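# Pull the bike from its rack and park it

## Task

Get the bike out of the floor rack (the rack is loose and can slide) and leave it standing on its kickstand, touching no wall, furniture, loose object or the rack itself; then release it and move the robot away, and the robot must not fall or finish leaning.

## Robot and tools

ROBOT. An omnidirectional wheeled base carries a column about 1.7 m high. A carriage slides up and down it (lift_m, 0 to 1 m) and holds two six-joint arms, left and right, each ending in a five-finger hand. The shoulders sit about 0.57 m + lift_m above the floor, and parts of the carriage hang roughly 0.15 m below that. A hand point reaches up to 0.78 m from its shoulder but only about 0.4 m beneath it. A parked arm has joints 1-6 at 0, 0.05, 0.05, 1.45, 0, 0; with both parked the robot is about 0.85 m wide and 0.65 m long. Cameras (672x504 images): carriage_camera, fixed on the carriage facing forward and about 20 degrees down; left_wrist_camera and right_wrist_camera, on the little-finger side of each wrist, aimed at that hand's point.

FRAMES. Base frame: metres, origin on the floor beneath the base centre, x forward, y left, z up. The left_hand and right_hand readings give each hand point (0.045 m in front of the palm) in this frame; the real hand is often somewhat lower, especially at long reach or under load. base_odometry is in the base frame as it was at scene start, counts wheel turns only (slip counts as travel), heading in rad with left positive.

move. One action per call. base: an object with exactly one key, an offset from where the base last measured itself: translate_m (forward +, -2 to 2 m), strafe_m (left +, -2 to 2 m) or rotate_rad (counter-clockwise +, -6.3 to 6.3 rad). joints: a single flat object for everything, keyed by name, each value an absolute target. lift_m 0 to 1 m. For each side, <side>_joint1_rad -2.617 to 3.054 (turn about vertical, 0 forward, + left); joint2 0 to 3.141 (shoulder: 0 upper arm level backward, 1.57 up, 3.14 level forward); joint3 0 to 3.141 (elbow, 0 folded, 3.14 straight); joint4 -1.57 to 1.57 (wrist pitch, + lifts fingertips); joint5 -1.57 to 1.57 (wrist yaw, + swings fingertips right); joint6 -2.094 to 2.094 (roll about the finger axis, + clockwise seen from the forearm). With joints 5 and 6 at 0 a level palm faces down. Hand keys per side: _hand_little, _ring, _middle, _index, _thumb_bend (+1 straight, -1 curled), _hand_thumb_turn (+1 beside the palm, -1 opposite the fingers), all -1 to 1; _hand_force_limit -1 to 1 maps linearly to about 0-10 N fingertip force (0-15 N thumb); _hand_speed -0.96 to 1 (full speed from +0.48). Both start at force_limit 0, speed -0.8. For a gentle grip use speed -0.94 or less. A finger motor only starts when its target changes; to squeeze harder raise the limit and send a more-closed target. speeds (this action only): translate_m and strafe_m 0.02-0.5 m/s, rotate_rad 0.05-1.57 rad/s, lift_m 0.08-0.27 m/s (default 0.25). min_time_s 0.1-8 s: lower bound on arm motion duration; 2 or more keeps hand paths straighter, a too-short value makes arms lunge and overshoot. cameras: list of names or ["all"]; [] for none. blocking: true (default) returns when everything rests; false returns within about 0.5 s while motion continues. No action exceeds about 14-15 s (time_out). Unknown keys make the call invalid; out-of-range values get it refused.

Other tools. wait {seconds 0-10, cameras}: lets time pass, returns early once running moves settle. stop {cameras}: brakes all running motions (base coasts a bit first). zoom_image {camera, region [x0,y0,x1,y1] pixels, max 504x504}: enlarges part of that camera's latest image. show_instructions: reference pages. finished_scene {scene: 1}: ends the scene irreversibly.

RESULTS. The move line reads done, or the worst status. base_status/joint_status per motion: moving, done, off_target (rested short, may still push), stopped, contact_stop, time_out, not_followed (arm command withheld, usually arms too close to each other), limit_stop_at_motor_heat. on_its_own lists uncommanded behaviour (held at = current target). <side>_hand_stopped_by gives six words for little, ring, middle, index, thumb_bend, thumb_turn: moving, target, force, stalled, fault. <side>_<motor>_load_n is fingertip force in N, + when pushed open; a grip lost shows as loads near 0. motor_effort is percent of maximum, peak of last action in brackets; a falling lift effort while lowering means a hand rests on something. Joint torques and a Motor temperatures line follow. A refused call or an uncommanded stop cancels that reply's later move, wait and finished_scene calls.

CAUTIONS. Arms have no contact sensing and keep pressing; the base's contact_stop is unreliable and ignores the arms. After being blocked, back off about 0.2 m the way you came. The robot can tip and never recover: risk grows with a high carriage, outstretched or loaded arms, pushing or pulling a held object, driving away from something gripped, and abrupt stops; watch for an unexplained rise in hand z. Never let the two arms collide or press; a hard press ends the scene. Outstretched or loaded arms heat up even while you think; MOTOR HOT appears at 75 C and at 100 C that arm goes limp for 30-60 s, so park arms when idle. With joint2 below 0.8, swinging joint1 outward 0.5 rad or more can hit the column. Do not drop the bike, slam it into things, or shove the loose rack; make sure the kickstand is down and the bike is upright and free of the rack before letting go, then open the hands slowly and drive clear.

Each tool is called after "Call:" by a JSON object that holds its "fn" and its "kwargs".

Reference images:

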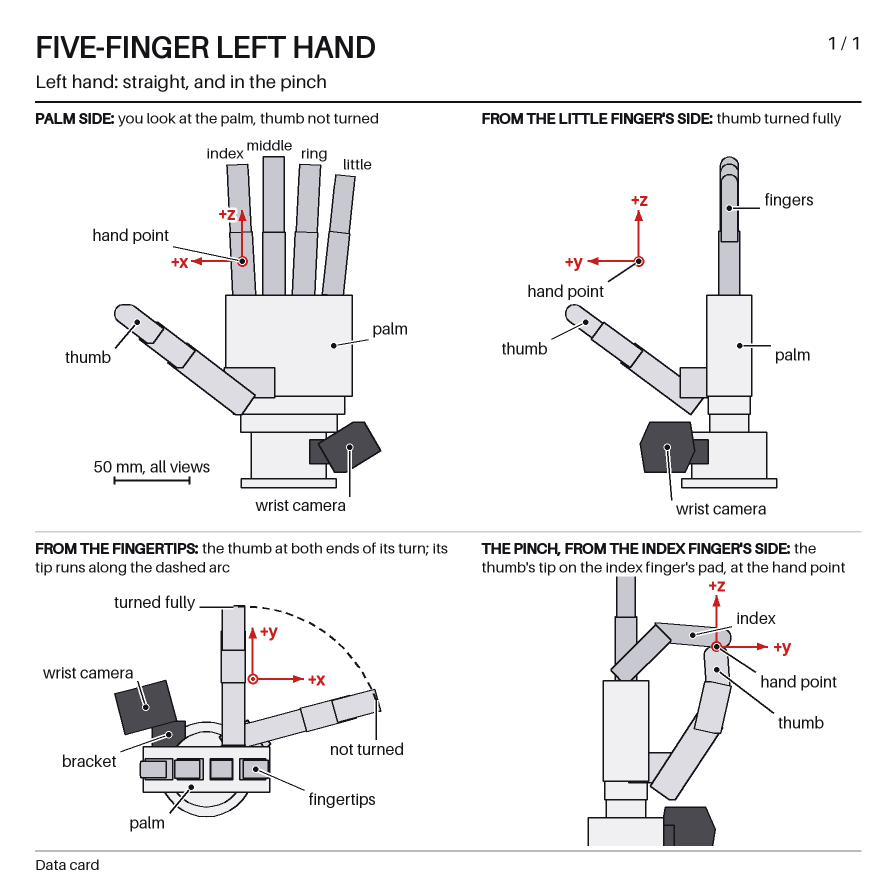

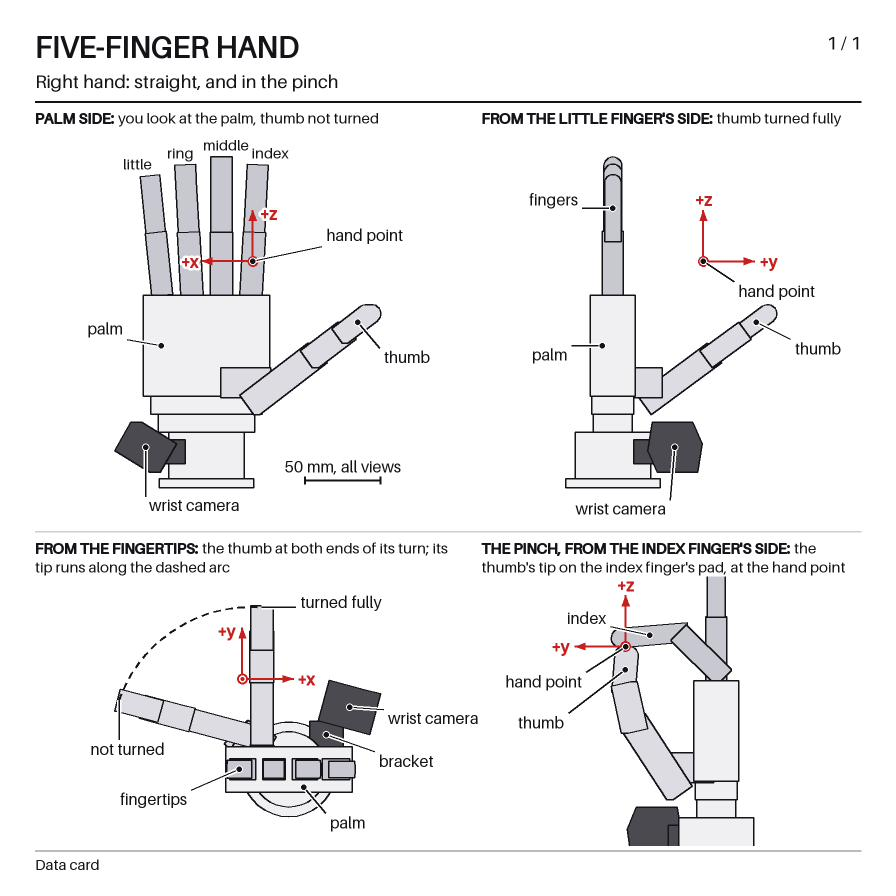

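## Session

Call:
{"fn": "move", "kwargs": {"cameras": ["all"]}}

Scene clock: 0.00 s.
Joint torques (N m): no reading
Motor temperatures (°C): left_arm=[28 43 42 44 29 29] | right_arm=[30 41 42 45 31 30]
base_odometry: x=+0.000 y=+0.000 heading=+0.000
base_status: not commanded
joint_positions: lift_m=+0.300 left_joint1_rad=-0.010 left_joint2_rad=+0.040 left_joint3_rad=+0.060 left_joint4_rad=+1.472 left_joint5_rad=-0.036 left_joint6_rad=-0.005 right_joint1_rad=+0.014 right_joint2_rad=+0.031 right_joint3_rad=+0.042 right_joint4_rad=+1.480 right_joint5_rad=-0.026 right_joint6_rad=+0.031 left_hand_little=+1.000 left_hand_ring=+1.000 left_hand_middle=+1.000 left_hand_index=+1.000 left_hand_thumb_turn=+1.000 left_hand_thumb_bend=+1.000 left_hand_force_limit=+0.000 left_hand_speed=-0.800 right_hand_little=+1.000 right_hand_ring=+1.000 right_hand_middle=+1.000 right_hand_index=+1.000 right_hand_thumb_turn=+1.000 right_hand_thumb_bend=+1.000 right_hand_force_limit=+0.000 right_hand_speed=-0.800
joint_status: not commanded
left_hand_stopped_by: target,target,target,target,target,target
right_hand_stopped_by: target,target,target,target,target,target
left_little_load_n: 0.0
left_ring_load_n: -0.5
left_middle_load_n: 0.0
left_index_load_n: 0.0
left_thumb_bend_load_n: 0.0
left_thumb_turn_load_n: 0.0
right_little_load_n: 0.0
right_ring_load_n: 0.0
right_middle_load_n: 0.0
right_index_load_n: 0.0
right_thumb_bend_load_n: 0.0
right_thumb_turn_load_n: 0.0
motor_effort: lift_m=+33 drive_wheels=+2
left_hand: x=+0.3102 y=+0.2900 z=+1.3525 quat_wxyz=(+0.701, -0.040, +0.015, -0.712) (m; base frame)
right_hand: x=+0.3100 y=-0.2760 z=+1.3458 quat_wxyz=(+0.723, -0.038, +0.019, -0.690) (m; base frame)
pictures: carriage_camera, left_wrist_camera, right_wrist_camera

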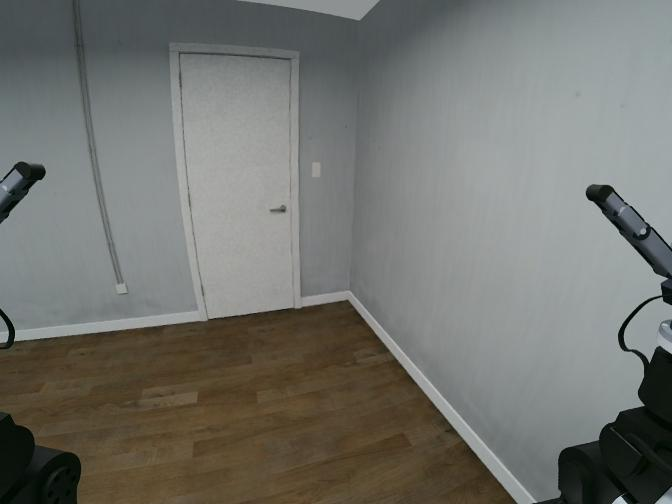

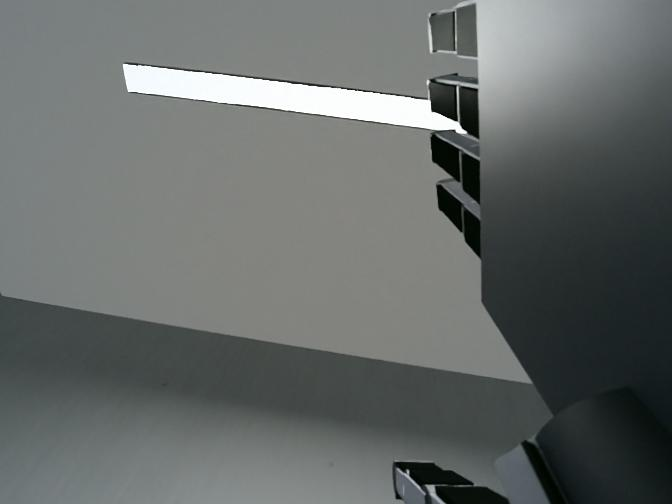

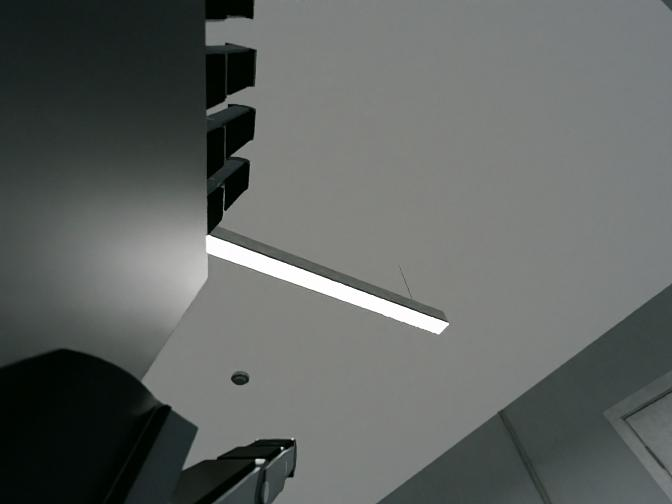

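Call:
{"fn": "move", "kwargs": {"base": {"rotate_rad": 1.0}, "cameras": ["carriage_camera"]}}

Call:
{"fn": "move", "kwargs": {"base": {"rotate_rad": 1.0}, "cameras": ["carriage_camera"]}}

Call:
{"fn": "move", "kwargs": {"base": {"rotate_rad": 1.0}, "cameras": ["carriage_camera"]}}

Scene clock: 6.33 s.
Joint torques (N m): left_arm=[0.03 2.73 5.3 -0.01 0.05 0.09] | right_arm=[-0.18 4 5.15 -0.14 -0.06 0.05]
move: done
base_odometry: x=+0.000 y=+0.000 heading=+1.000
base_status: done
joint_positions: lift_m=+0.300 left_joint1_rad=-0.010 left_joint2_rad=+0.040 left_joint3_rad=+0.060 left_joint4_rad=+1.471 left_joint5_rad=-0.036 left_joint6_rad=-0.005 right_joint1_rad=+0.014 right_joint2_rad=+0.031 right_joint3_rad=+0.042 right_joint4_rad=+1.478 right_joint5_rad=-0.026 right_joint6_rad=+0.031 left_hand_little=+1.000 left_hand_ring=+1.000 left_hand_middle=+1.000 left_hand_index=+1.000 left_hand_thumb_turn=+1.000 left_hand_thumb_bend=+1.000 left_hand_force_limit=+0.000 left_hand_speed=-0.800 right_hand_little=+1.000 right_hand_ring=+1.000 right_hand_middle=+1.000 right_hand_index=+1.000 right_hand_thumb_turn=+1.000 right_hand_thumb_bend=+1.000 right_hand_force_limit=+0.000 right_hand_speed=-0.800
joint_status: not commanded
left_hand_stopped_by: target,target,target,target,target,target
right_hand_stopped_by: target,target,target,target,target,target
left_little_load_n: 0.0
left_ring_load_n: 0.0
left_middle_load_n: 0.0
left_index_load_n: 0.0
left_thumb_bend_load_n: 0.0
left_thumb_turn_load_n: 0.0
right_little_load_n: 0.0
right_ring_load_n: 0.0
right_middle_load_n: 0.0
right_index_load_n: 0.0
right_thumb_bend_load_n: 0.0
right_thumb_turn_load_n: 0.0
motor_effort: lift_m=+33(33) drive_wheels=+6(14)
left_hand: x=+0.3105 y=+0.2900 z=+1.3524 quat_wxyz=(+0.701, -0.041, +0.015, -0.711) (m; base frame)
right_hand: x=+0.3105 y=-0.2760 z=+1.3457 quat_wxyz=(+0.723, -0.038, +0.020, -0.690) (m; base frame)
pictures: carriage_camera

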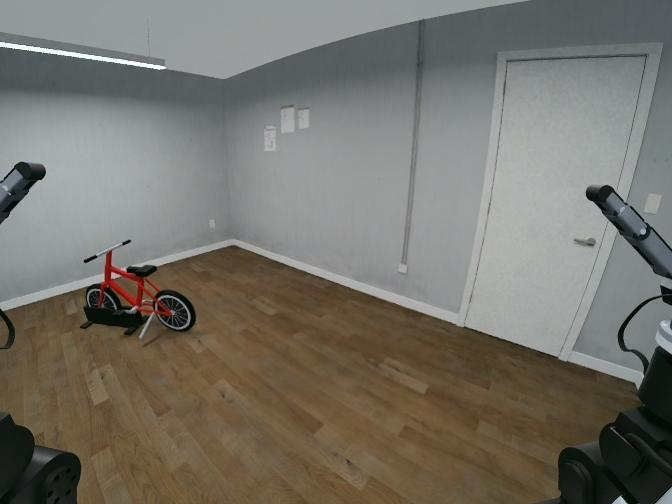

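Scene clock: 8.87 s.
Joint torques (N m): left_arm=[0.03 2.73 5.3 -0.01 0.05 0.09] | right_arm=[-0.16 3.93 5.18 -0.12 -0.05 0.06]
move: done
base_odometry: x=+0.000 y=+0.000 heading=+1.999
base_status: done
joint_positions: lift_m=+0.300 left_joint1_rad=-0.010 left_joint2_rad=+0.040 left_joint3_rad=+0.060 left_joint4_rad=+1.471 left_joint5_rad=-0.036 left_joint6_rad=-0.005 right_joint1_rad=+0.014 right_joint2_rad=+0.031 right_joint3_rad=+0.042 right_joint4_rad=+1.477 right_joint5_rad=-0.026 right_joint6_rad=+0.031 left_hand_little=+1.000 left_hand_ring=+1.000 left_hand_middle=+1.000 left_hand_index=+1.000 left_hand_thumb_turn=+1.000 left_hand_thumb_bend=+1.000 left_hand_force_limit=+0.000 left_hand_speed=-0.800 right_hand_little=+1.000 right_hand_ring=+1.000 right_hand_middle=+1.000 right_hand_index=+1.000 right_hand_thumb_turn=+1.000 right_hand_thumb_bend=+1.000 right_hand_force_limit=+0.000 right_hand_speed=-0.800
joint_status: not commanded
left_hand_stopped_by: target,target,target,target,target,target
right_hand_stopped_by: target,target,target,target,target,target
left_little_load_n: 0.0
left_ring_load_n: 0.0
left_middle_load_n: 0.0
left_index_load_n: 0.0
left_thumb_bend_load_n: 0.0
left_thumb_turn_load_n: 0.0
right_little_load_n: 0.0
right_ring_load_n: 0.0
right_middle_load_n: 0.0
right_index_load_n: 0.0
right_thumb_bend_load_n: 0.0
right_thumb_turn_load_n: 0.0
motor_effort: lift_m=+33(33) drive_wheels=+6(14)
left_hand: x=+0.3106 y=+0.2900 z=+1.3524 quat_wxyz=(+0.701, -0.041, +0.016, -0.711) (m; base frame)
right_hand: x=+0.3106 y=-0.2760 z=+1.3456 quat_wxyz=(+0.723, -0.038, +0.020, -0.690) (m; base frame)
pictures: carriage_camera

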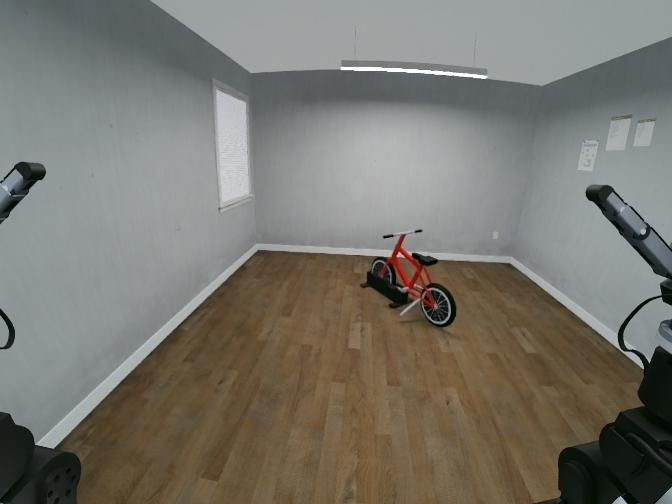

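Scene clock: 11.40 s.
Joint torques (N m): left_arm=[0.03 2.73 5.29 -0.01 0.05 0.08] | right_arm=[-0.25 3.99 5.07 -0.13 -0.05 0.06]
move: done
base_odometry: x=+0.000 y=+0.000 heading=+2.999
base_status: done
joint_positions: lift_m=+0.300 left_joint1_rad=-0.010 left_joint2_rad=+0.040 left_joint3_rad=+0.060 left_joint4_rad=+1.471 left_joint5_rad=-0.036 left_joint6_rad=-0.005 right_joint1_rad=+0.014 right_joint2_rad=+0.031 right_joint3_rad=+0.042 right_joint4_rad=+1.477 right_joint5_rad=-0.026 right_joint6_rad=+0.031 left_hand_little=+1.000 left_hand_ring=+1.000 left_hand_middle=+1.000 left_hand_index=+1.000 left_hand_thumb_turn=+1.000 left_hand_thumb_bend=+1.000 left_hand_force_limit=+0.000 left_hand_speed=-0.800 right_hand_little=+1.000 right_hand_ring=+1.000 right_hand_middle=+1.000 right_hand_index=+1.000 right_hand_thumb_turn=+1.000 right_hand_thumb_bend=+1.000 right_hand_force_limit=+0.000 right_hand_speed=-0.800
joint_status: not commanded
left_hand_stopped_by: target,target,target,target,target,target
right_hand_stopped_by: target,target,target,target,target,target
left_little_load_n: 0.0
left_ring_load_n: 0.0
left_middle_load_n: 0.0
left_index_load_n: 0.0
left_thumb_bend_load_n: 0.0
left_thumb_turn_load_n: 0.0
right_little_load_n: 0.0
right_ring_load_n: 0.0
right_middle_load_n: 0.0
right_index_load_n: 0.0
right_thumb_bend_load_n: 0.0
right_thumb_turn_load_n: 0.0
motor_effort: lift_m=+33(33) drive_wheels=+7(14)
left_hand: x=+0.3106 y=+0.2900 z=+1.3524 quat_wxyz=(+0.701, -0.041, +0.016, -0.711) (m; base frame)
right_hand: x=+0.3106 y=-0.2760 z=+1.3456 quat_wxyz=(+0.723, -0.038, +0.020, -0.690) (m; base frame)
pictures: carriage_camera

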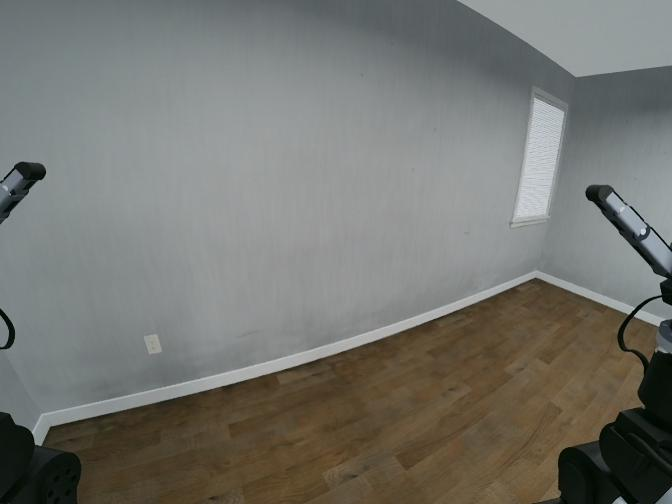

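Call:
{"fn": "move", "kwargs": {"base": {"rotate_rad": -1.3}, "joints": {"lift_m": 0.15}, "cameras": ["carriage_camera"]}}

Call:
{"fn": "zoom_image", "kwargs": {"camera": "carriage_camera", "region": [220, 180, 460, 360]}}

Scene clock: 23.97 s.
Joint torques (N m): left_arm=[0.03 2.71 5.3 0.02 0.05 0.09] | right_arm=[-0.18 4.04 5.18 -0.12 -0.03 0.07]
move: done
base_odometry: x=+0.000 y=+0.000 heading=+1.699
base_status: done
joint_positions: lift_m=+0.150 left_joint1_rad=-0.010 left_joint2_rad=+0.040 left_joint3_rad=+0.060 left_joint4_rad=+1.469 left_joint5_rad=-0.036 left_joint6_rad=-0.005 right_joint1_rad=+0.014 right_joint2_rad=+0.031 right_joint3_rad=+0.042 right_joint4_rad=+1.476 right_joint5_rad=-0.026 right_joint6_rad=+0.031 left_hand_little=+1.000 left_hand_ring=+1.000 left_hand_middle=+1.000 left_hand_index=+1.000 left_hand_thumb_turn=+1.000 left_hand_thumb_bend=+1.000 left_hand_force_limit=+0.000 left_hand_speed=-0.800 right_hand_little=+1.000 right_hand_ring=+1.000 right_hand_middle=+1.000 right_hand_index=+1.000 right_hand_thumb_turn=+1.000 right_hand_thumb_bend=+1.000 right_hand_force_limit=+0.000 right_hand_speed=-0.800
joint_status: all done
left_hand_stopped_by: target,target,target,target,target,target
right_hand_stopped_by: target,target,target,target,target,target
left_little_load_n: 0.0
left_ring_load_n: 0.0
left_middle_load_n: 0.0
left_index_load_n: 0.0
left_thumb_bend_load_n: 0.0
left_thumb_turn_load_n: 0.0
right_little_load_n: 0.0
right_ring_load_n: 0.0
right_middle_load_n: 0.0
right_index_load_n: 0.0
right_thumb_bend_load_n: 0.0
right_thumb_turn_load_n: 0.0
motor_effort: lift_m=+32(34) drive_wheels=+7(14)
left_hand: x=+0.3111 y=+0.2900 z=+1.2023 quat_wxyz=(+0.701, -0.042, +0.016, -0.711) (m; base frame)
right_hand: x=+0.3110 y=-0.2760 z=+1.1956 quat_wxyz=(+0.723, -0.039, +0.021, -0.690) (m; base frame)
pictures: carriage_camera
camera_calibration:
carriage_camera: T_world_to_cam=[[-0.0320722, -0.999189, 0.0243347, -0.0269365], [-0.332388, -0.0122986, -0.943063, 1.14045], [0.942597, -0.0383347, -0.331724, 0.260138], [0, 0, 0, 1]] pos_world=[0.133003, -0.00291636, 1.16247]

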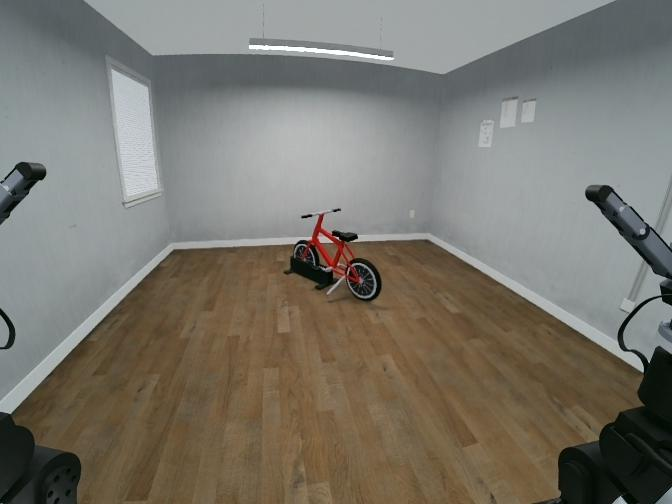

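Scaled by 2.100.

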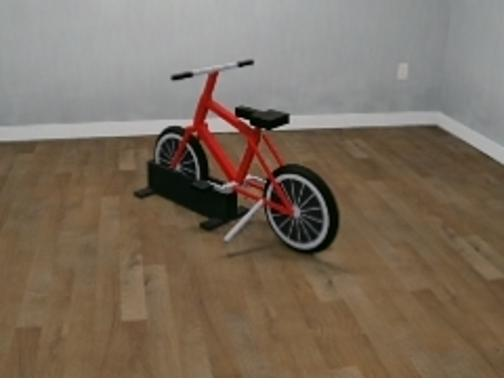

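Call:
{"fn": "move", "kwargs": {"base": {"translate_m": 1.0}, "cameras": ["carriage_camera"]}}

Call:
{"fn": "zoom_image", "kwargs": {"camera": "carriage_camera", "region": [200, 200, 500, 425]}}

Scene clock: 31.43 s.
Joint torques (N m): left_arm=[0.03 2.76 5.3 0.02 0.05 0.09] | right_arm=[-0.2 3.95 5.12 -0.11 -0.03 0.06]
move: done
base_odometry: x=-0.127 y=+0.992 heading=+1.698
base_status: done
joint_positions: lift_m=+0.150 left_joint1_rad=-0.010 left_joint2_rad=+0.040 left_joint3_rad=+0.060 left_joint4_rad=+1.469 left_joint5_rad=-0.036 left_joint6_rad=-0.005 right_joint1_rad=+0.014 right_joint2_rad=+0.031 right_joint3_rad=+0.042 right_joint4_rad=+1.475 right_joint5_rad=-0.026 right_joint6_rad=+0.031 left_hand_little=+1.000 left_hand_ring=+1.000 left_hand_middle=+1.000 left_hand_index=+1.000 left_hand_thumb_turn=+1.000 left_hand_thumb_bend=+1.000 left_hand_force_limit=+0.000 left_hand_speed=-0.800 right_hand_little=+1.000 right_hand_ring=+1.000 right_hand_middle=+1.000 right_hand_index=+1.000 right_hand_thumb_turn=+1.000 right_hand_thumb_bend=+1.000 right_hand_force_limit=+0.000 right_hand_speed=-0.800
joint_status: not commanded
left_hand_stopped_by: target,target,target,target,target,target
right_hand_stopped_by: target,target,target,target,target,target
left_little_load_n: 0.0
left_ring_load_n: 0.0
left_middle_load_n: 0.0
left_index_load_n: 0.0
left_thumb_bend_load_n: 0.0
left_thumb_turn_load_n: 0.0
right_little_load_n: 0.0
right_ring_load_n: 0.0
right_middle_load_n: 0.0
right_index_load_n: 0.0
right_thumb_bend_load_n: 0.0
right_thumb_turn_load_n: 0.0
motor_effort: lift_m=+32(32) drive_wheels=-6(21)
left_hand: x=+0.3111 y=+0.2900 z=+1.2023 quat_wxyz=(+0.701, -0.042, +0.016, -0.711) (m; base frame)
right_hand: x=+0.3113 y=-0.2760 z=+1.1955 quat_wxyz=(+0.723, -0.039, +0.021, -0.690) (m; base frame)
pictures: carriage_camera
camera_calibration:
carriage_camera: T_world_to_cam=[[-0.0320722, -0.999189, 0.0243347, -0.0269365], [-0.332388, -0.0122986, -0.943063, 1.14045], [0.942597, -0.0383347, -0.331724, 0.260138], [0, 0, 0, 1]] pos_world=[0.133003, -0.00291636, 1.16247]

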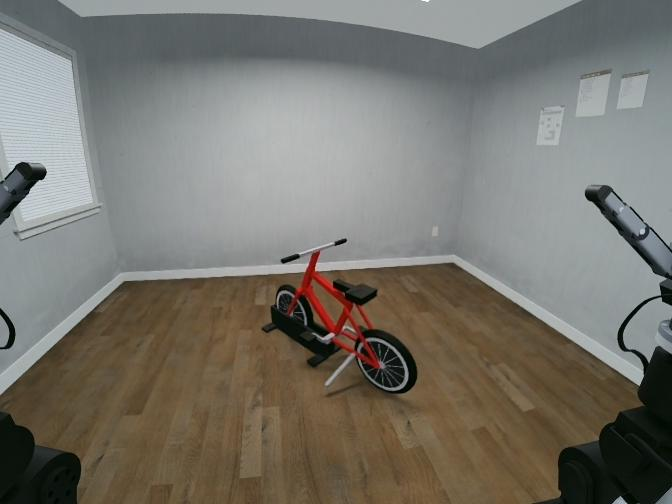

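Scaled by 1.680.

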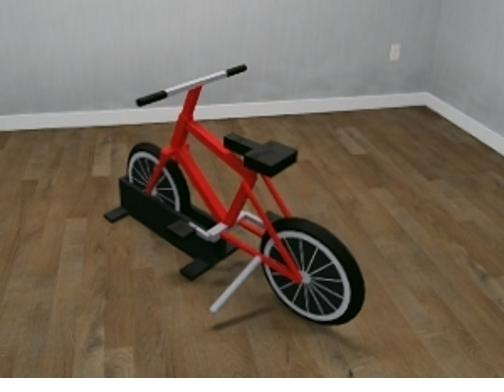

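Call:
{"fn": "move", "kwargs": {"base": {"strafe_m": 0.5}}}

Call:
{"fn": "move", "kwargs": {"base": {"translate_m": 0.85}}}

Call:
{"fn": "move", "kwargs": {"base": {"rotate_rad": -0.78}, "cameras": ["carriage_camera"]}}

Call:
{"fn": "zoom_image", "kwargs": {"camera": "carriage_camera", "region": [100, 180, 580, 500]}}

Scene clock: 61.33 s.
Joint torques (N m): left_arm=[0.03 2.69 5.29 0.02 0.06 0.09] | right_arm=[-0.09 3.95 5.16 -0.11 -0.06 0.05]
Motor temperatures (°C): left_arm=[27 43 44 40 28 28] | right_arm=[30 40 42 40 30 29]
move: done
base_odometry: x=-0.623 y=+0.929 heading=+1.698
base_status: done
joint_positions: lift_m=+0.150 left_joint1_rad=-0.010 left_joint2_rad=+0.040 left_joint3_rad=+0.060 left_joint4_rad=+1.469 left_joint5_rad=-0.037 left_joint6_rad=-0.005 right_joint1_rad=+0.014 right_joint2_rad=+0.031 right_joint3_rad=+0.042 right_joint4_rad=+1.475 right_joint5_rad=-0.026 right_joint6_rad=+0.031 left_hand_little=+1.000 left_hand_ring=+1.000 left_hand_middle=+1.000 left_hand_index=+1.000 left_hand_thumb_turn=+1.000 left_hand_thumb_bend=+1.000 left_hand_force_limit=+0.000 left_hand_speed=-0.800 right_hand_little=+1.000 right_hand_ring=+1.000 right_hand_middle=+1.000 right_hand_index=+1.000 right_hand_thumb_turn=+1.000 right_hand_thumb_bend=+1.000 right_hand_force_limit=+0.000 right_hand_speed=-0.800
joint_status: not commanded
left_hand_stopped_by: target,target,target,target,target,target
right_hand_stopped_by: target,target,target,target,target,target
left_little_load_n: 0.0
left_ring_load_n: 0.0
left_middle_load_n: 0.0
left_index_load_n: 0.0
left_thumb_bend_load_n: 0.0
left_thumb_turn_load_n: 0.0
right_little_load_n: 0.0
right_ring_load_n: 0.0
right_middle_load_n: 0.0
right_index_load_n: 0.0
right_thumb_bend_load_n: 0.0
right_thumb_turn_load_n: -0.5
motor_effort: lift_m=+32(32) drive_wheels=-1(13)
left_hand: x=+0.3111 y=+0.2901 z=+1.2023 quat_wxyz=(+0.701, -0.042, +0.016, -0.711) (m; base frame)
right_hand: x=+0.3113 y=-0.2760 z=+1.1955 quat_wxyz=(+0.723, -0.039, +0.021, -0.690) (m; base frame)
pictures: none

Scene clock: 65.40 s.
Joint torques (N m): left_arm=[0.03 2.61 5.3 0.02 0.06 0.09] | right_arm=[-0.1 3.97 4.97 -0.15 -0.06 0.04]
move: done
base_odometry: x=-0.731 y=+1.772 heading=+1.699
base_status: done
joint_positions: lift_m=+0.150 left_joint1_rad=-0.010 left_joint2_rad=+0.040 left_joint3_rad=+0.060 left_joint4_rad=+1.469 left_joint5_rad=-0.037 left_joint6_rad=-0.005 right_joint1_rad=+0.014 right_joint2_rad=+0.031 right_joint3_rad=+0.042 right_joint4_rad=+1.475 right_joint5_rad=-0.026 right_joint6_rad=+0.031 left_hand_little=+1.000 left_hand_ring=+1.000 left_hand_middle=+1.000 left_hand_index=+1.000 left_hand_thumb_turn=+1.000 left_hand_thumb_bend=+1.000 left_hand_force_limit=+0.000 left_hand_speed=-0.800 right_hand_little=+1.000 right_hand_ring=+1.000 right_hand_middle=+1.000 right_hand_index=+1.000 right_hand_thumb_turn=+1.000 right_hand_thumb_bend=+1.000 right_hand_force_limit=+0.000 right_hand_speed=-0.800
joint_status: not commanded
left_hand_stopped_by: target,target,target,target,target,target
right_hand_stopped_by: target,target,target,target,target,target
left_little_load_n: 0.0
left_ring_load_n: 0.0
left_middle_load_n: 0.0
left_index_load_n: 0.0
left_thumb_bend_load_n: 0.0
left_thumb_turn_load_n: 0.0
right_little_load_n: 0.0
right_ring_load_n: 0.0
right_middle_load_n: 0.0
right_index_load_n: 0.0
right_thumb_bend_load_n: 0.0
right_thumb_turn_load_n: 0.0
motor_effort: lift_m=+32(32) drive_wheels=-1(15)
left_hand: x=+0.3112 y=+0.2901 z=+1.2023 quat_wxyz=(+0.701, -0.042, +0.016, -0.711) (m; base frame)
right_hand: x=+0.3113 y=-0.2760 z=+1.1955 quat_wxyz=(+0.723, -0.039, +0.021, -0.690) (m; base frame)
pictures: none

Scene clock: 67.67 s.
Joint torques (N m): left_arm=[-0.01 2.71 5.3 0.02 0.06 0.09] | right_arm=[-0.16 3.99 5.26 -0.11 -0.05 0.05]
move: done
base_odometry: x=-0.731 y=+1.772 heading=+0.919
base_status: done
joint_positions: lift_m=+0.150 left_joint1_rad=-0.010 left_joint2_rad=+0.040 left_joint3_rad=+0.060 left_joint4_rad=+1.469 left_joint5_rad=-0.037 left_joint6_rad=-0.005 right_joint1_rad=+0.014 right_joint2_rad=+0.031 right_joint3_rad=+0.042 right_joint4_rad=+1.475 right_joint5_rad=-0.026 right_joint6_rad=+0.031 left_hand_little=+1.000 left_hand_ring=+1.000 left_hand_middle=+1.000 left_hand_index=+1.000 left_hand_thumb_turn=+1.000 left_hand_thumb_bend=+1.000 left_hand_force_limit=+0.000 left_hand_speed=-0.800 right_hand_little=+1.000 right_hand_ring=+1.000 right_hand_middle=+1.000 right_hand_index=+1.000 right_hand_thumb_turn=+1.000 right_hand_thumb_bend=+1.000 right_hand_force_limit=+0.000 right_hand_speed=-0.800
joint_status: not commanded
left_hand_stopped_by: target,target,target,target,target,target
right_hand_stopped_by: target,target,target,target,target,target
left_little_load_n: 0.0
left_ring_load_n: 0.0
left_middle_load_n: 0.0
left_index_load_n: 0.0
left_thumb_bend_load_n: 0.5
left_thumb_turn_load_n: 0.0
right_little_load_n: 0.0
right_ring_load_n: 0.0
right_middle_load_n: 0.0
right_index_load_n: 0.0
right_thumb_bend_load_n: 0.0
right_thumb_turn_load_n: 0.0
motor_effort: lift_m=+32(32) drive_wheels=+6(15)
left_hand: x=+0.3112 y=+0.2901 z=+1.2023 quat_wxyz=(+0.701, -0.042, +0.016, -0.711) (m; base frame)
right_hand: x=+0.3113 y=-0.2760 z=+1.1955 quat_wxyz=(+0.723, -0.039, +0.021, -0.690) (m; base frame)
pictures: carriage_camera
camera_calibration:
carriage_camera: T_world_to_cam=[[-0.0320722, -0.999189, 0.0243347, -0.0269365], [-0.332388, -0.0122986, -0.943063, 1.14045], [0.942597, -0.0383347, -0.331724, 0.260138], [0, 0, 0, 1]] pos_world=[0.133003, -0.00291636, 1.16247]

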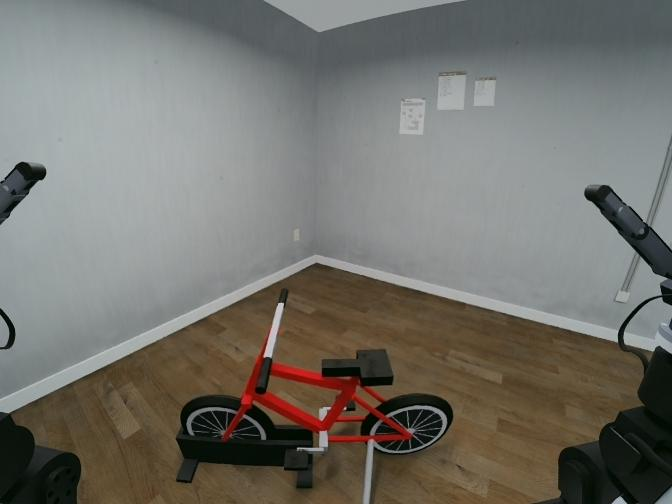

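Scaled by 1.050.

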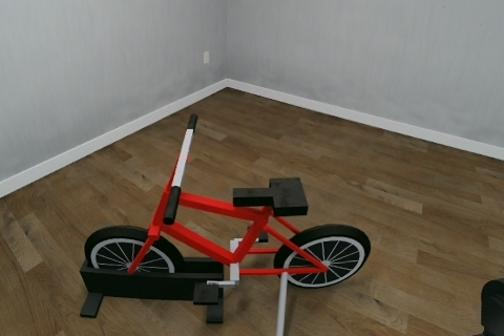

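Call:
{"fn": "zoom_image", "kwargs": {"camera": "carriage_camera", "region": [160, 340, 380, 504]}}

Call:
{"fn": "zoom_image", "kwargs": {"camera": "carriage_camera", "region": [250, 340, 470, 504]}}

Call:
{"fn": "zoom_image", "kwargs": {"camera": "carriage_camera", "region": [210, 270, 410, 420]}}

Scaled by 2.291.

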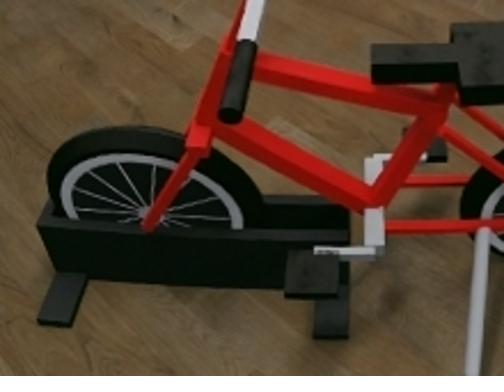

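Scaled by 2.291.

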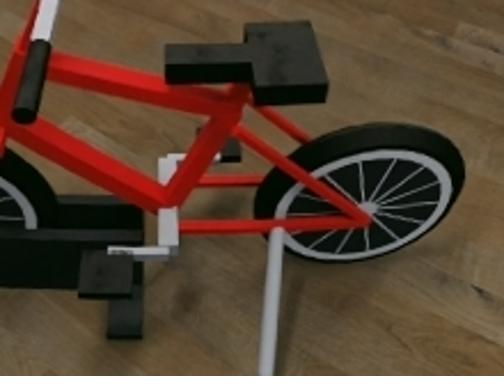

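Scaled by 2.520.

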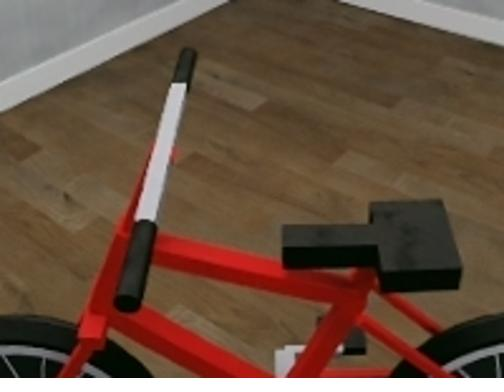

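Call:
{"fn": "move", "kwargs": {"joints": {"lift_m": 0.3, "right_joint1_rad": 0, "right_joint2_rad": 1.2, "right_joint3_rad": 1.4, "right_joint4_rad": -0.2, "right_joint5_rad": 0, "right_joint6_rad": 0, "left_joint1_rad": 0, "left_joint2_rad": 1.2, "left_joint3_rad": 1.2, "left_joint4_rad": -0.7, "left_joint5_rad": 0, "left_joint6_rad": 0}, "cameras": ["all"], "min_time_s": 3}}

Scene clock: 138.80 s.
Joint torques (N m): left_arm=[0.75 -3.55 9.55 1.79 0.11 0.14] | right_arm=[-0.73 -3.79 9.48 2.35 -0.01 -0.05]
move: done
base_odometry: x=-0.731 y=+1.772 heading=+0.919
base_status: not commanded
joint_positions: lift_m=+0.300 left_joint1_rad=-0.008 left_joint2_rad=+1.192 left_joint3_rad=+1.169 left_joint4_rad=-0.689 left_joint5_rad=-0.008 left_joint6_rad=-0.005 right_joint1_rad=+0.008 right_joint2_rad=+1.198 right_joint3_rad=+1.368 right_joint4_rad=-0.201 right_joint5_rad=-0.010 right_joint6_rad=+0.010 left_hand_little=+1.000 left_hand_ring=+1.000 left_hand_middle=+1.000 left_hand_index=+1.000 left_hand_thumb_turn=+1.000 left_hand_thumb_bend=+1.000 left_hand_force_limit=+0.000 left_hand_speed=-0.800 right_hand_little=+1.000 right_hand_ring=+1.000 right_hand_middle=+1.000 right_hand_index=+1.000 right_hand_thumb_turn=+1.000 right_hand_thumb_bend=+1.000 right_hand_force_limit=+0.000 right_hand_speed=-0.800
joint_status: all done
left_hand_stopped_by: target,target,target,target,target,target
right_hand_stopped_by: target,target,target,target,target,target
left_little_load_n: 0.0
left_ring_load_n: 0.0
left_middle_load_n: 0.0
left_index_load_n: 0.0
left_thumb_bend_load_n: 0.0
left_thumb_turn_load_n: 0.0
right_little_load_n: 0.0
right_ring_load_n: 0.0
right_middle_load_n: 0.0
right_index_load_n: 0.0
right_thumb_bend_load_n: 0.0
right_thumb_turn_load_n: -0.5
motor_effort: lift_m=+33(42) drive_wheels=+4(7)
left_hand: x=+0.5622 y=+0.2827 z=+1.0922 quat_wxyz=(+0.295, -0.643, +0.643, -0.294) (m; base frame)
right_hand: x=+0.6503 y=-0.2782 z=+1.2914 quat_wxyz=(+0.499, -0.510, +0.506, -0.485) (m; base frame)
pictures: carriage_camera, left_wrist_camera, right_wrist_camera
camera_calibration:
left_wrist_camera: T_world_to_cam=[[0.652493, -0.227378, 0.722878, -1.09384], [-0.479218, -0.86277, 0.161177, 0.342381], [0.58703, -0.451583, -0.671915, 0.645443], [0, 0, 0, 1]] pos_world=[0.498906, 0.338151, 1.16921]
right_wrist_camera: T_world_to_cam=[[-0.00512402, -0.187571, -0.982238, 1.22833], [-0.541186, 0.826493, -0.155006, 0.77797], [0.840887, 0.530779, -0.105746, -0.15109], [0, 0, 0, 1]] pos_world=[0.55437, -0.332393, 1.31112]

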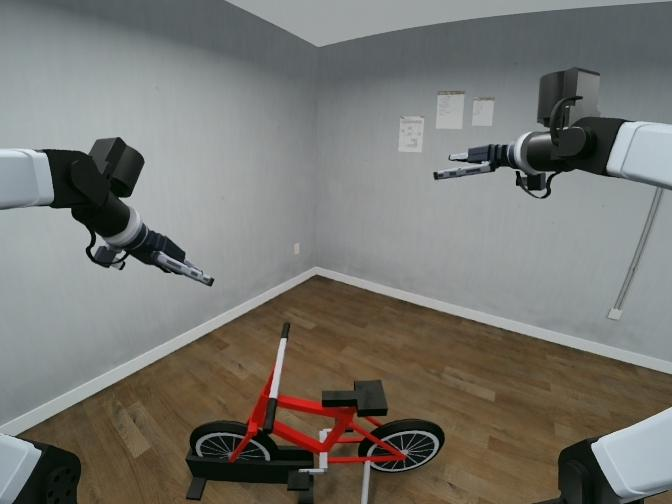

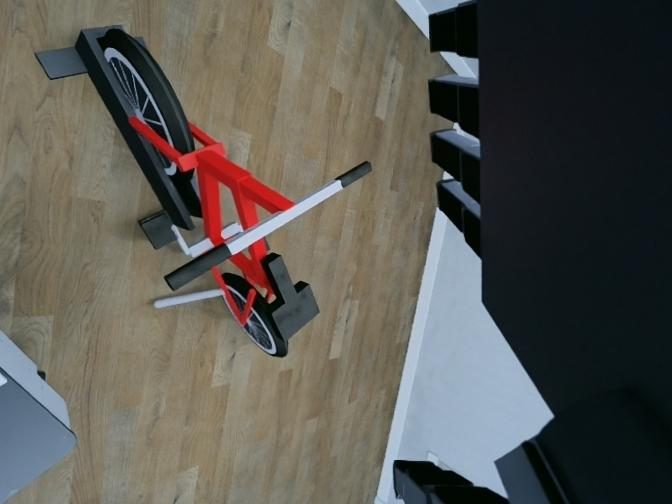

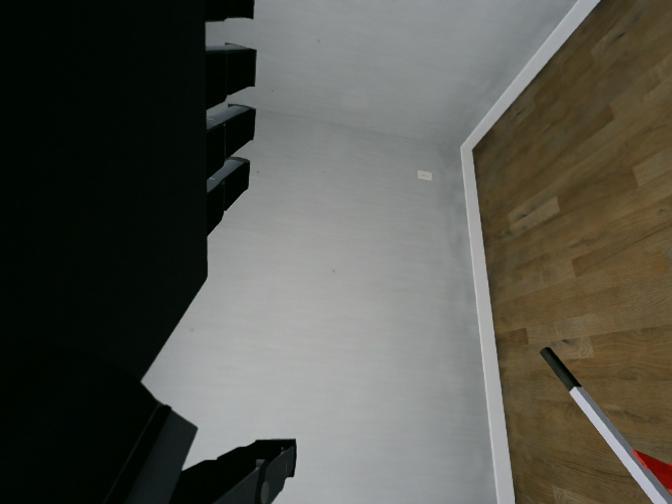

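Call:
{"fn": "zoom_image", "kwargs": {"camera": "left_wrist_camera", "region": [20, 10, 400, 380]}}

Call:
{"fn": "zoom_image", "kwargs": {"camera": "left_wrist_camera", "region": [60, 10, 240, 250]}}

Scaled by 1.326.

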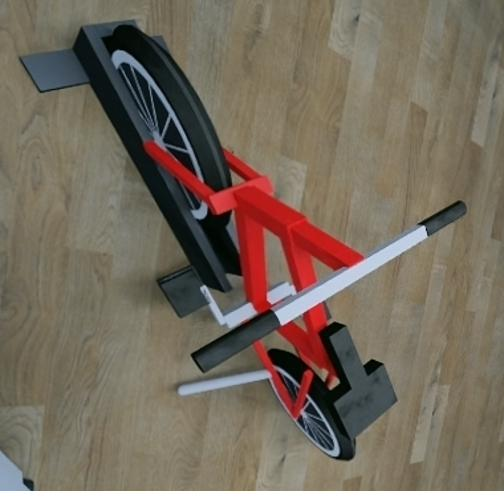

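Scaled by 2.100.

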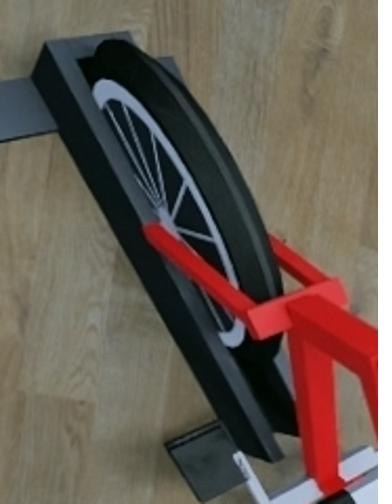

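Call:
{"fn": "move", "kwargs": {"joints": {"right_joint1_rad": 0.5, "left_joint5_rad": 1.0}}}

Call:
{"fn": "move", "kwargs": {"joints": {"right_joint1_rad": 0.0, "right_joint6_rad": 1.0, "left_joint5_rad": 1.0, "left_joint6_rad": 0.5}}}

Scene clock: 193.33 s.
Joint torques (N m): left_arm=[0.47 -3.33 9.26 1.49 0.53 0.12] | right_arm=[0.31 -3.78 9.47 2.36 -0.08 -0.01]
Motor temperatures (°C): left_arm=[27 40 48 40 27 27] | right_arm=[29 38 48 43 29 29]
move: done
base_odometry: x=-0.731 y=+1.772 heading=+0.919
base_status: not commanded
joint_positions: lift_m=+0.300 left_joint1_rad=-0.005 left_joint2_rad=+1.192 left_joint3_rad=+1.169 left_joint4_rad=-0.691 left_joint5_rad=+0.992 left_joint6_rad=-0.005 right_joint1_rad=+0.493 right_joint2_rad=+1.198 right_joint3_rad=+1.368 right_joint4_rad=-0.204 right_joint5_rad=-0.002 right_joint6_rad=+0.009 left_hand_little=+1.000 left_hand_ring=+1.000 left_hand_middle=+1.000 left_hand_index=+1.000 left_hand_thumb_turn=+1.000 left_hand_thumb_bend=+1.000 left_hand_force_limit=+0.000 left_hand_speed=-0.800 right_hand_little=+1.000 right_hand_ring=+1.000 right_hand_middle=+1.000 right_hand_index=+1.000 right_hand_thumb_turn=+1.000 right_hand_thumb_bend=+1.000 right_hand_force_limit=+0.000 right_hand_speed=-0.800
joint_status: all done
left_hand_stopped_by: target,target,target,target,target,target
right_hand_stopped_by: target,target,target,target,target,target
left_little_load_n: 0.0
left_ring_load_n: 0.0
left_middle_load_n: 0.0
left_index_load_n: 0.0
left_thumb_bend_load_n: 0.0
left_thumb_turn_load_n: -0.5
right_little_load_n: 0.0
right_ring_load_n: 0.0
right_middle_load_n: 0.0
right_index_load_n: 0.0
right_thumb_bend_load_n: 0.0
right_thumb_turn_load_n: 0.0
motor_effort: lift_m=+33(33) drive_wheels=+5(7)
left_hand: x=+0.4747 y=+0.1341 z=+1.1667 quat_wxyz=(-0.051, -0.426, +0.705, -0.564) (m; base frame)
right_hand: x=+0.5855 y=-0.0876 z=+1.2908 quat_wxyz=(+0.599, -0.616, +0.371, -0.353) (m; base frame)
pictures: none

Scene clock: 194.80 s.
Joint torques (N m): left_arm=[0.46 -3.33 9.28 1.5 0.53 0.17] | right_arm=[-0.8 -3.71 9.52 2.41 -0.11 0.12]
move: done
base_odometry: x=-0.731 y=+1.772 heading=+0.919
base_status: not commanded
joint_positions: lift_m=+0.300 left_joint1_rad=-0.005 left_joint2_rad=+1.192 left_joint3_rad=+1.169 left_joint4_rad=-0.691 left_joint5_rad=+0.994 left_joint6_rad=+0.489 right_joint1_rad=+0.007 right_joint2_rad=+1.198 right_joint3_rad=+1.368 right_joint4_rad=-0.204 right_joint5_rad=+0.001 right_joint6_rad=+0.989 left_hand_little=+1.000 left_hand_ring=+1.000 left_hand_middle=+1.000 left_hand_index=+1.000 left_hand_thumb_turn=+1.000 left_hand_thumb_bend=+1.000 left_hand_force_limit=+0.000 left_hand_speed=-0.800 right_hand_little=+1.000 right_hand_ring=+1.000 right_hand_middle=+1.000 right_hand_index=+1.000 right_hand_thumb_turn=+1.000 right_hand_thumb_bend=+1.000 right_hand_force_limit=+0.000 right_hand_speed=-0.800
joint_status: all done
left_hand_stopped_by: target,target,target,target,target,target
right_hand_stopped_by: target,target,target,target,target,target
left_little_load_n: 0.0
left_ring_load_n: 0.0
left_middle_load_n: 0.0
left_index_load_n: 0.0
left_thumb_bend_load_n: 0.0
left_thumb_turn_load_n: -0.5
right_little_load_n: 0.0
right_ring_load_n: 0.0
right_middle_load_n: 0.0
right_index_load_n: 0.0
right_thumb_bend_load_n: 0.0
right_thumb_turn_load_n: 0.0
motor_effort: lift_m=+33(33) drive_wheels=+6(7)
left_hand: x=+0.4899 y=+0.1514 z=+1.1436 quat_wxyz=(+0.088, -0.240, +0.788, -0.560) (m; base frame)
right_hand: x=+0.6522 y=-0.2451 z=+1.3432 quat_wxyz=(+0.666, -0.208, +0.688, -0.197) (m; base frame)
pictures: none

Call:
{"fn": "move", "kwargs": {"base": {"strafe_m": 0.03}, "joints": {"right_joint1_rad": 0.519, "right_joint2_rad": 2.2, "right_joint3_rad": 1.9, "right_joint4_rad": 0.3, "right_joint5_rad": 0.519, "right_joint6_rad": 0.0, "left_joint1_rad": 0.0, "left_joint5_rad": 1.54, "left_joint6_rad": 0, "left_joint2_rad": 1.8, "left_joint3_rad": 1.5, "left_joint4_rad": 0.3, "lift_m": 0.3}, "cameras": ["all"], "min_time_s": 2}}

Call:
{"fn": "zoom_image", "kwargs": {"camera": "carriage_camera", "region": [180, 300, 450, 504]}}

Scene clock: 228.63 s.
Joint torques (N m): left_arm=[0.47 -7.77 9.11 1.47 0.15 -0.02] | right_arm=[0.34 -13.16 9.89 2.53 0.05 -0.06]
move: done
base_odometry: x=-0.755 y=+1.790 heading=+0.918
base_status: done
joint_positions: lift_m=+0.300 left_joint1_rad=-0.005 left_joint2_rad=+1.787 left_joint3_rad=+1.472 left_joint4_rad=+0.291 left_joint5_rad=+1.531 left_joint6_rad=+0.011 right_joint1_rad=+0.513 right_joint2_rad=+2.202 right_joint3_rad=+1.868 right_joint4_rad=+0.273 right_joint5_rad=+0.508 right_joint6_rad=+0.011 left_hand_little=+1.000 left_hand_ring=+1.000 left_hand_middle=+1.000 left_hand_index=+1.000 left_hand_thumb_turn=+1.000 left_hand_thumb_bend=+1.000 left_hand_force_limit=+0.000 left_hand_speed=-0.800 right_hand_little=+1.000 right_hand_ring=+1.000 right_hand_middle=+1.000 right_hand_index=+1.000 right_hand_thumb_turn=+1.000 right_hand_thumb_bend=+1.000 right_hand_force_limit=+0.000 right_hand_speed=-0.800
joint_status: all done
left_hand_stopped_by: target,target,target,target,target,target
right_hand_stopped_by: target,target,target,target,target,target
left_little_load_n: 0.0
left_ring_load_n: 0.0
left_middle_load_n: 0.0
left_index_load_n: 0.0
left_thumb_bend_load_n: 0.0
left_thumb_turn_load_n: -0.5
right_little_load_n: 0.0
right_ring_load_n: 0.0
right_middle_load_n: 0.0
right_index_load_n: 0.0
right_thumb_bend_load_n: 0.0
right_thumb_turn_load_n: -0.5
motor_effort: lift_m=+33(33) drive_wheels=-1(12)
left_hand: x=+0.6069 y=+0.1178 z=+1.1903 quat_wxyz=(+0.007, -0.017, +0.707, -0.707) (m; base frame)
right_hand: x=+0.8565 y=-0.0389 z=+1.1270 quat_wxyz=(+0.483, -0.519, +0.507, -0.490) (m; base frame)
pictures: carriage_camera, left_wrist_camera, right_wrist_camera
camera_calibration:
left_wrist_camera: T_world_to_cam=[[-0.213549, -0.0297082, 0.976481, -1.03102], [-0.879871, 0.440199, -0.179028, 0.700248], [-0.424527, -0.897409, -0.120143, 0.620202], [0, 0, 0, 1]] pos_world=[0.659248, 0.217697, 1.20665]
right_wrist_camera: T_world_to_cam=[[-0.0292953, -0.216128, -0.975925, 1.12521], [-0.534042, 0.828701, -0.167493, 0.674285], [0.84495, 0.516279, -0.139699, -0.434624], [0, 0, 0, 1]] pos_world=[0.760296, -0.0912033, 1.15035]

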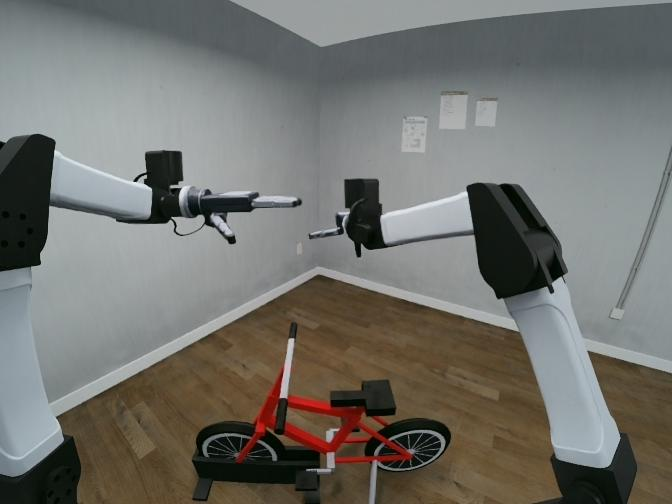

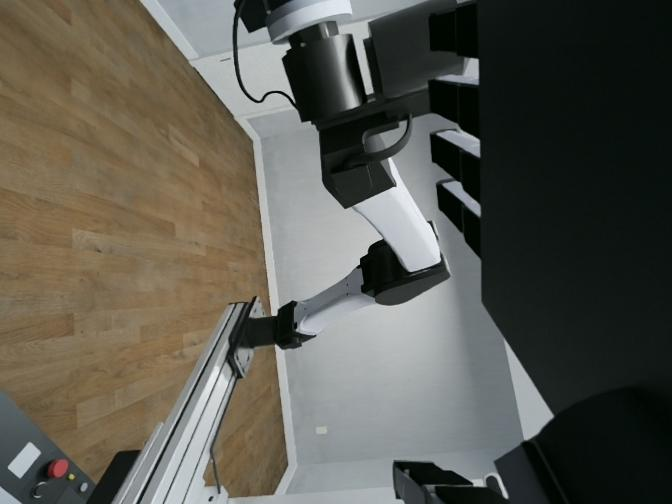

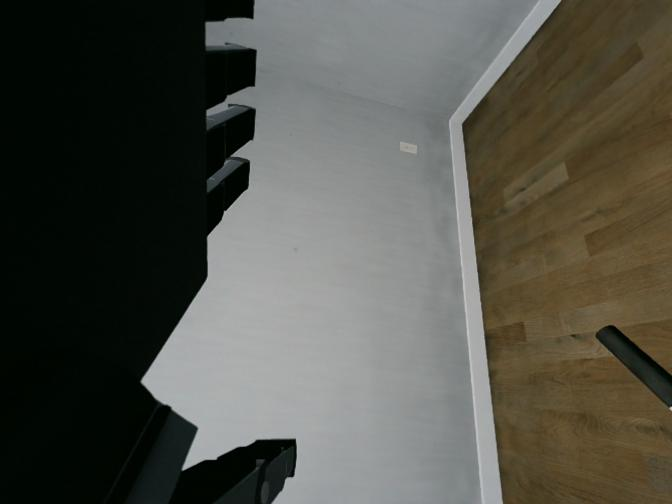

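Scaled by 1.867.

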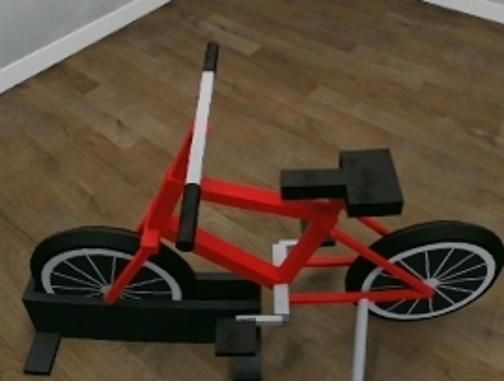

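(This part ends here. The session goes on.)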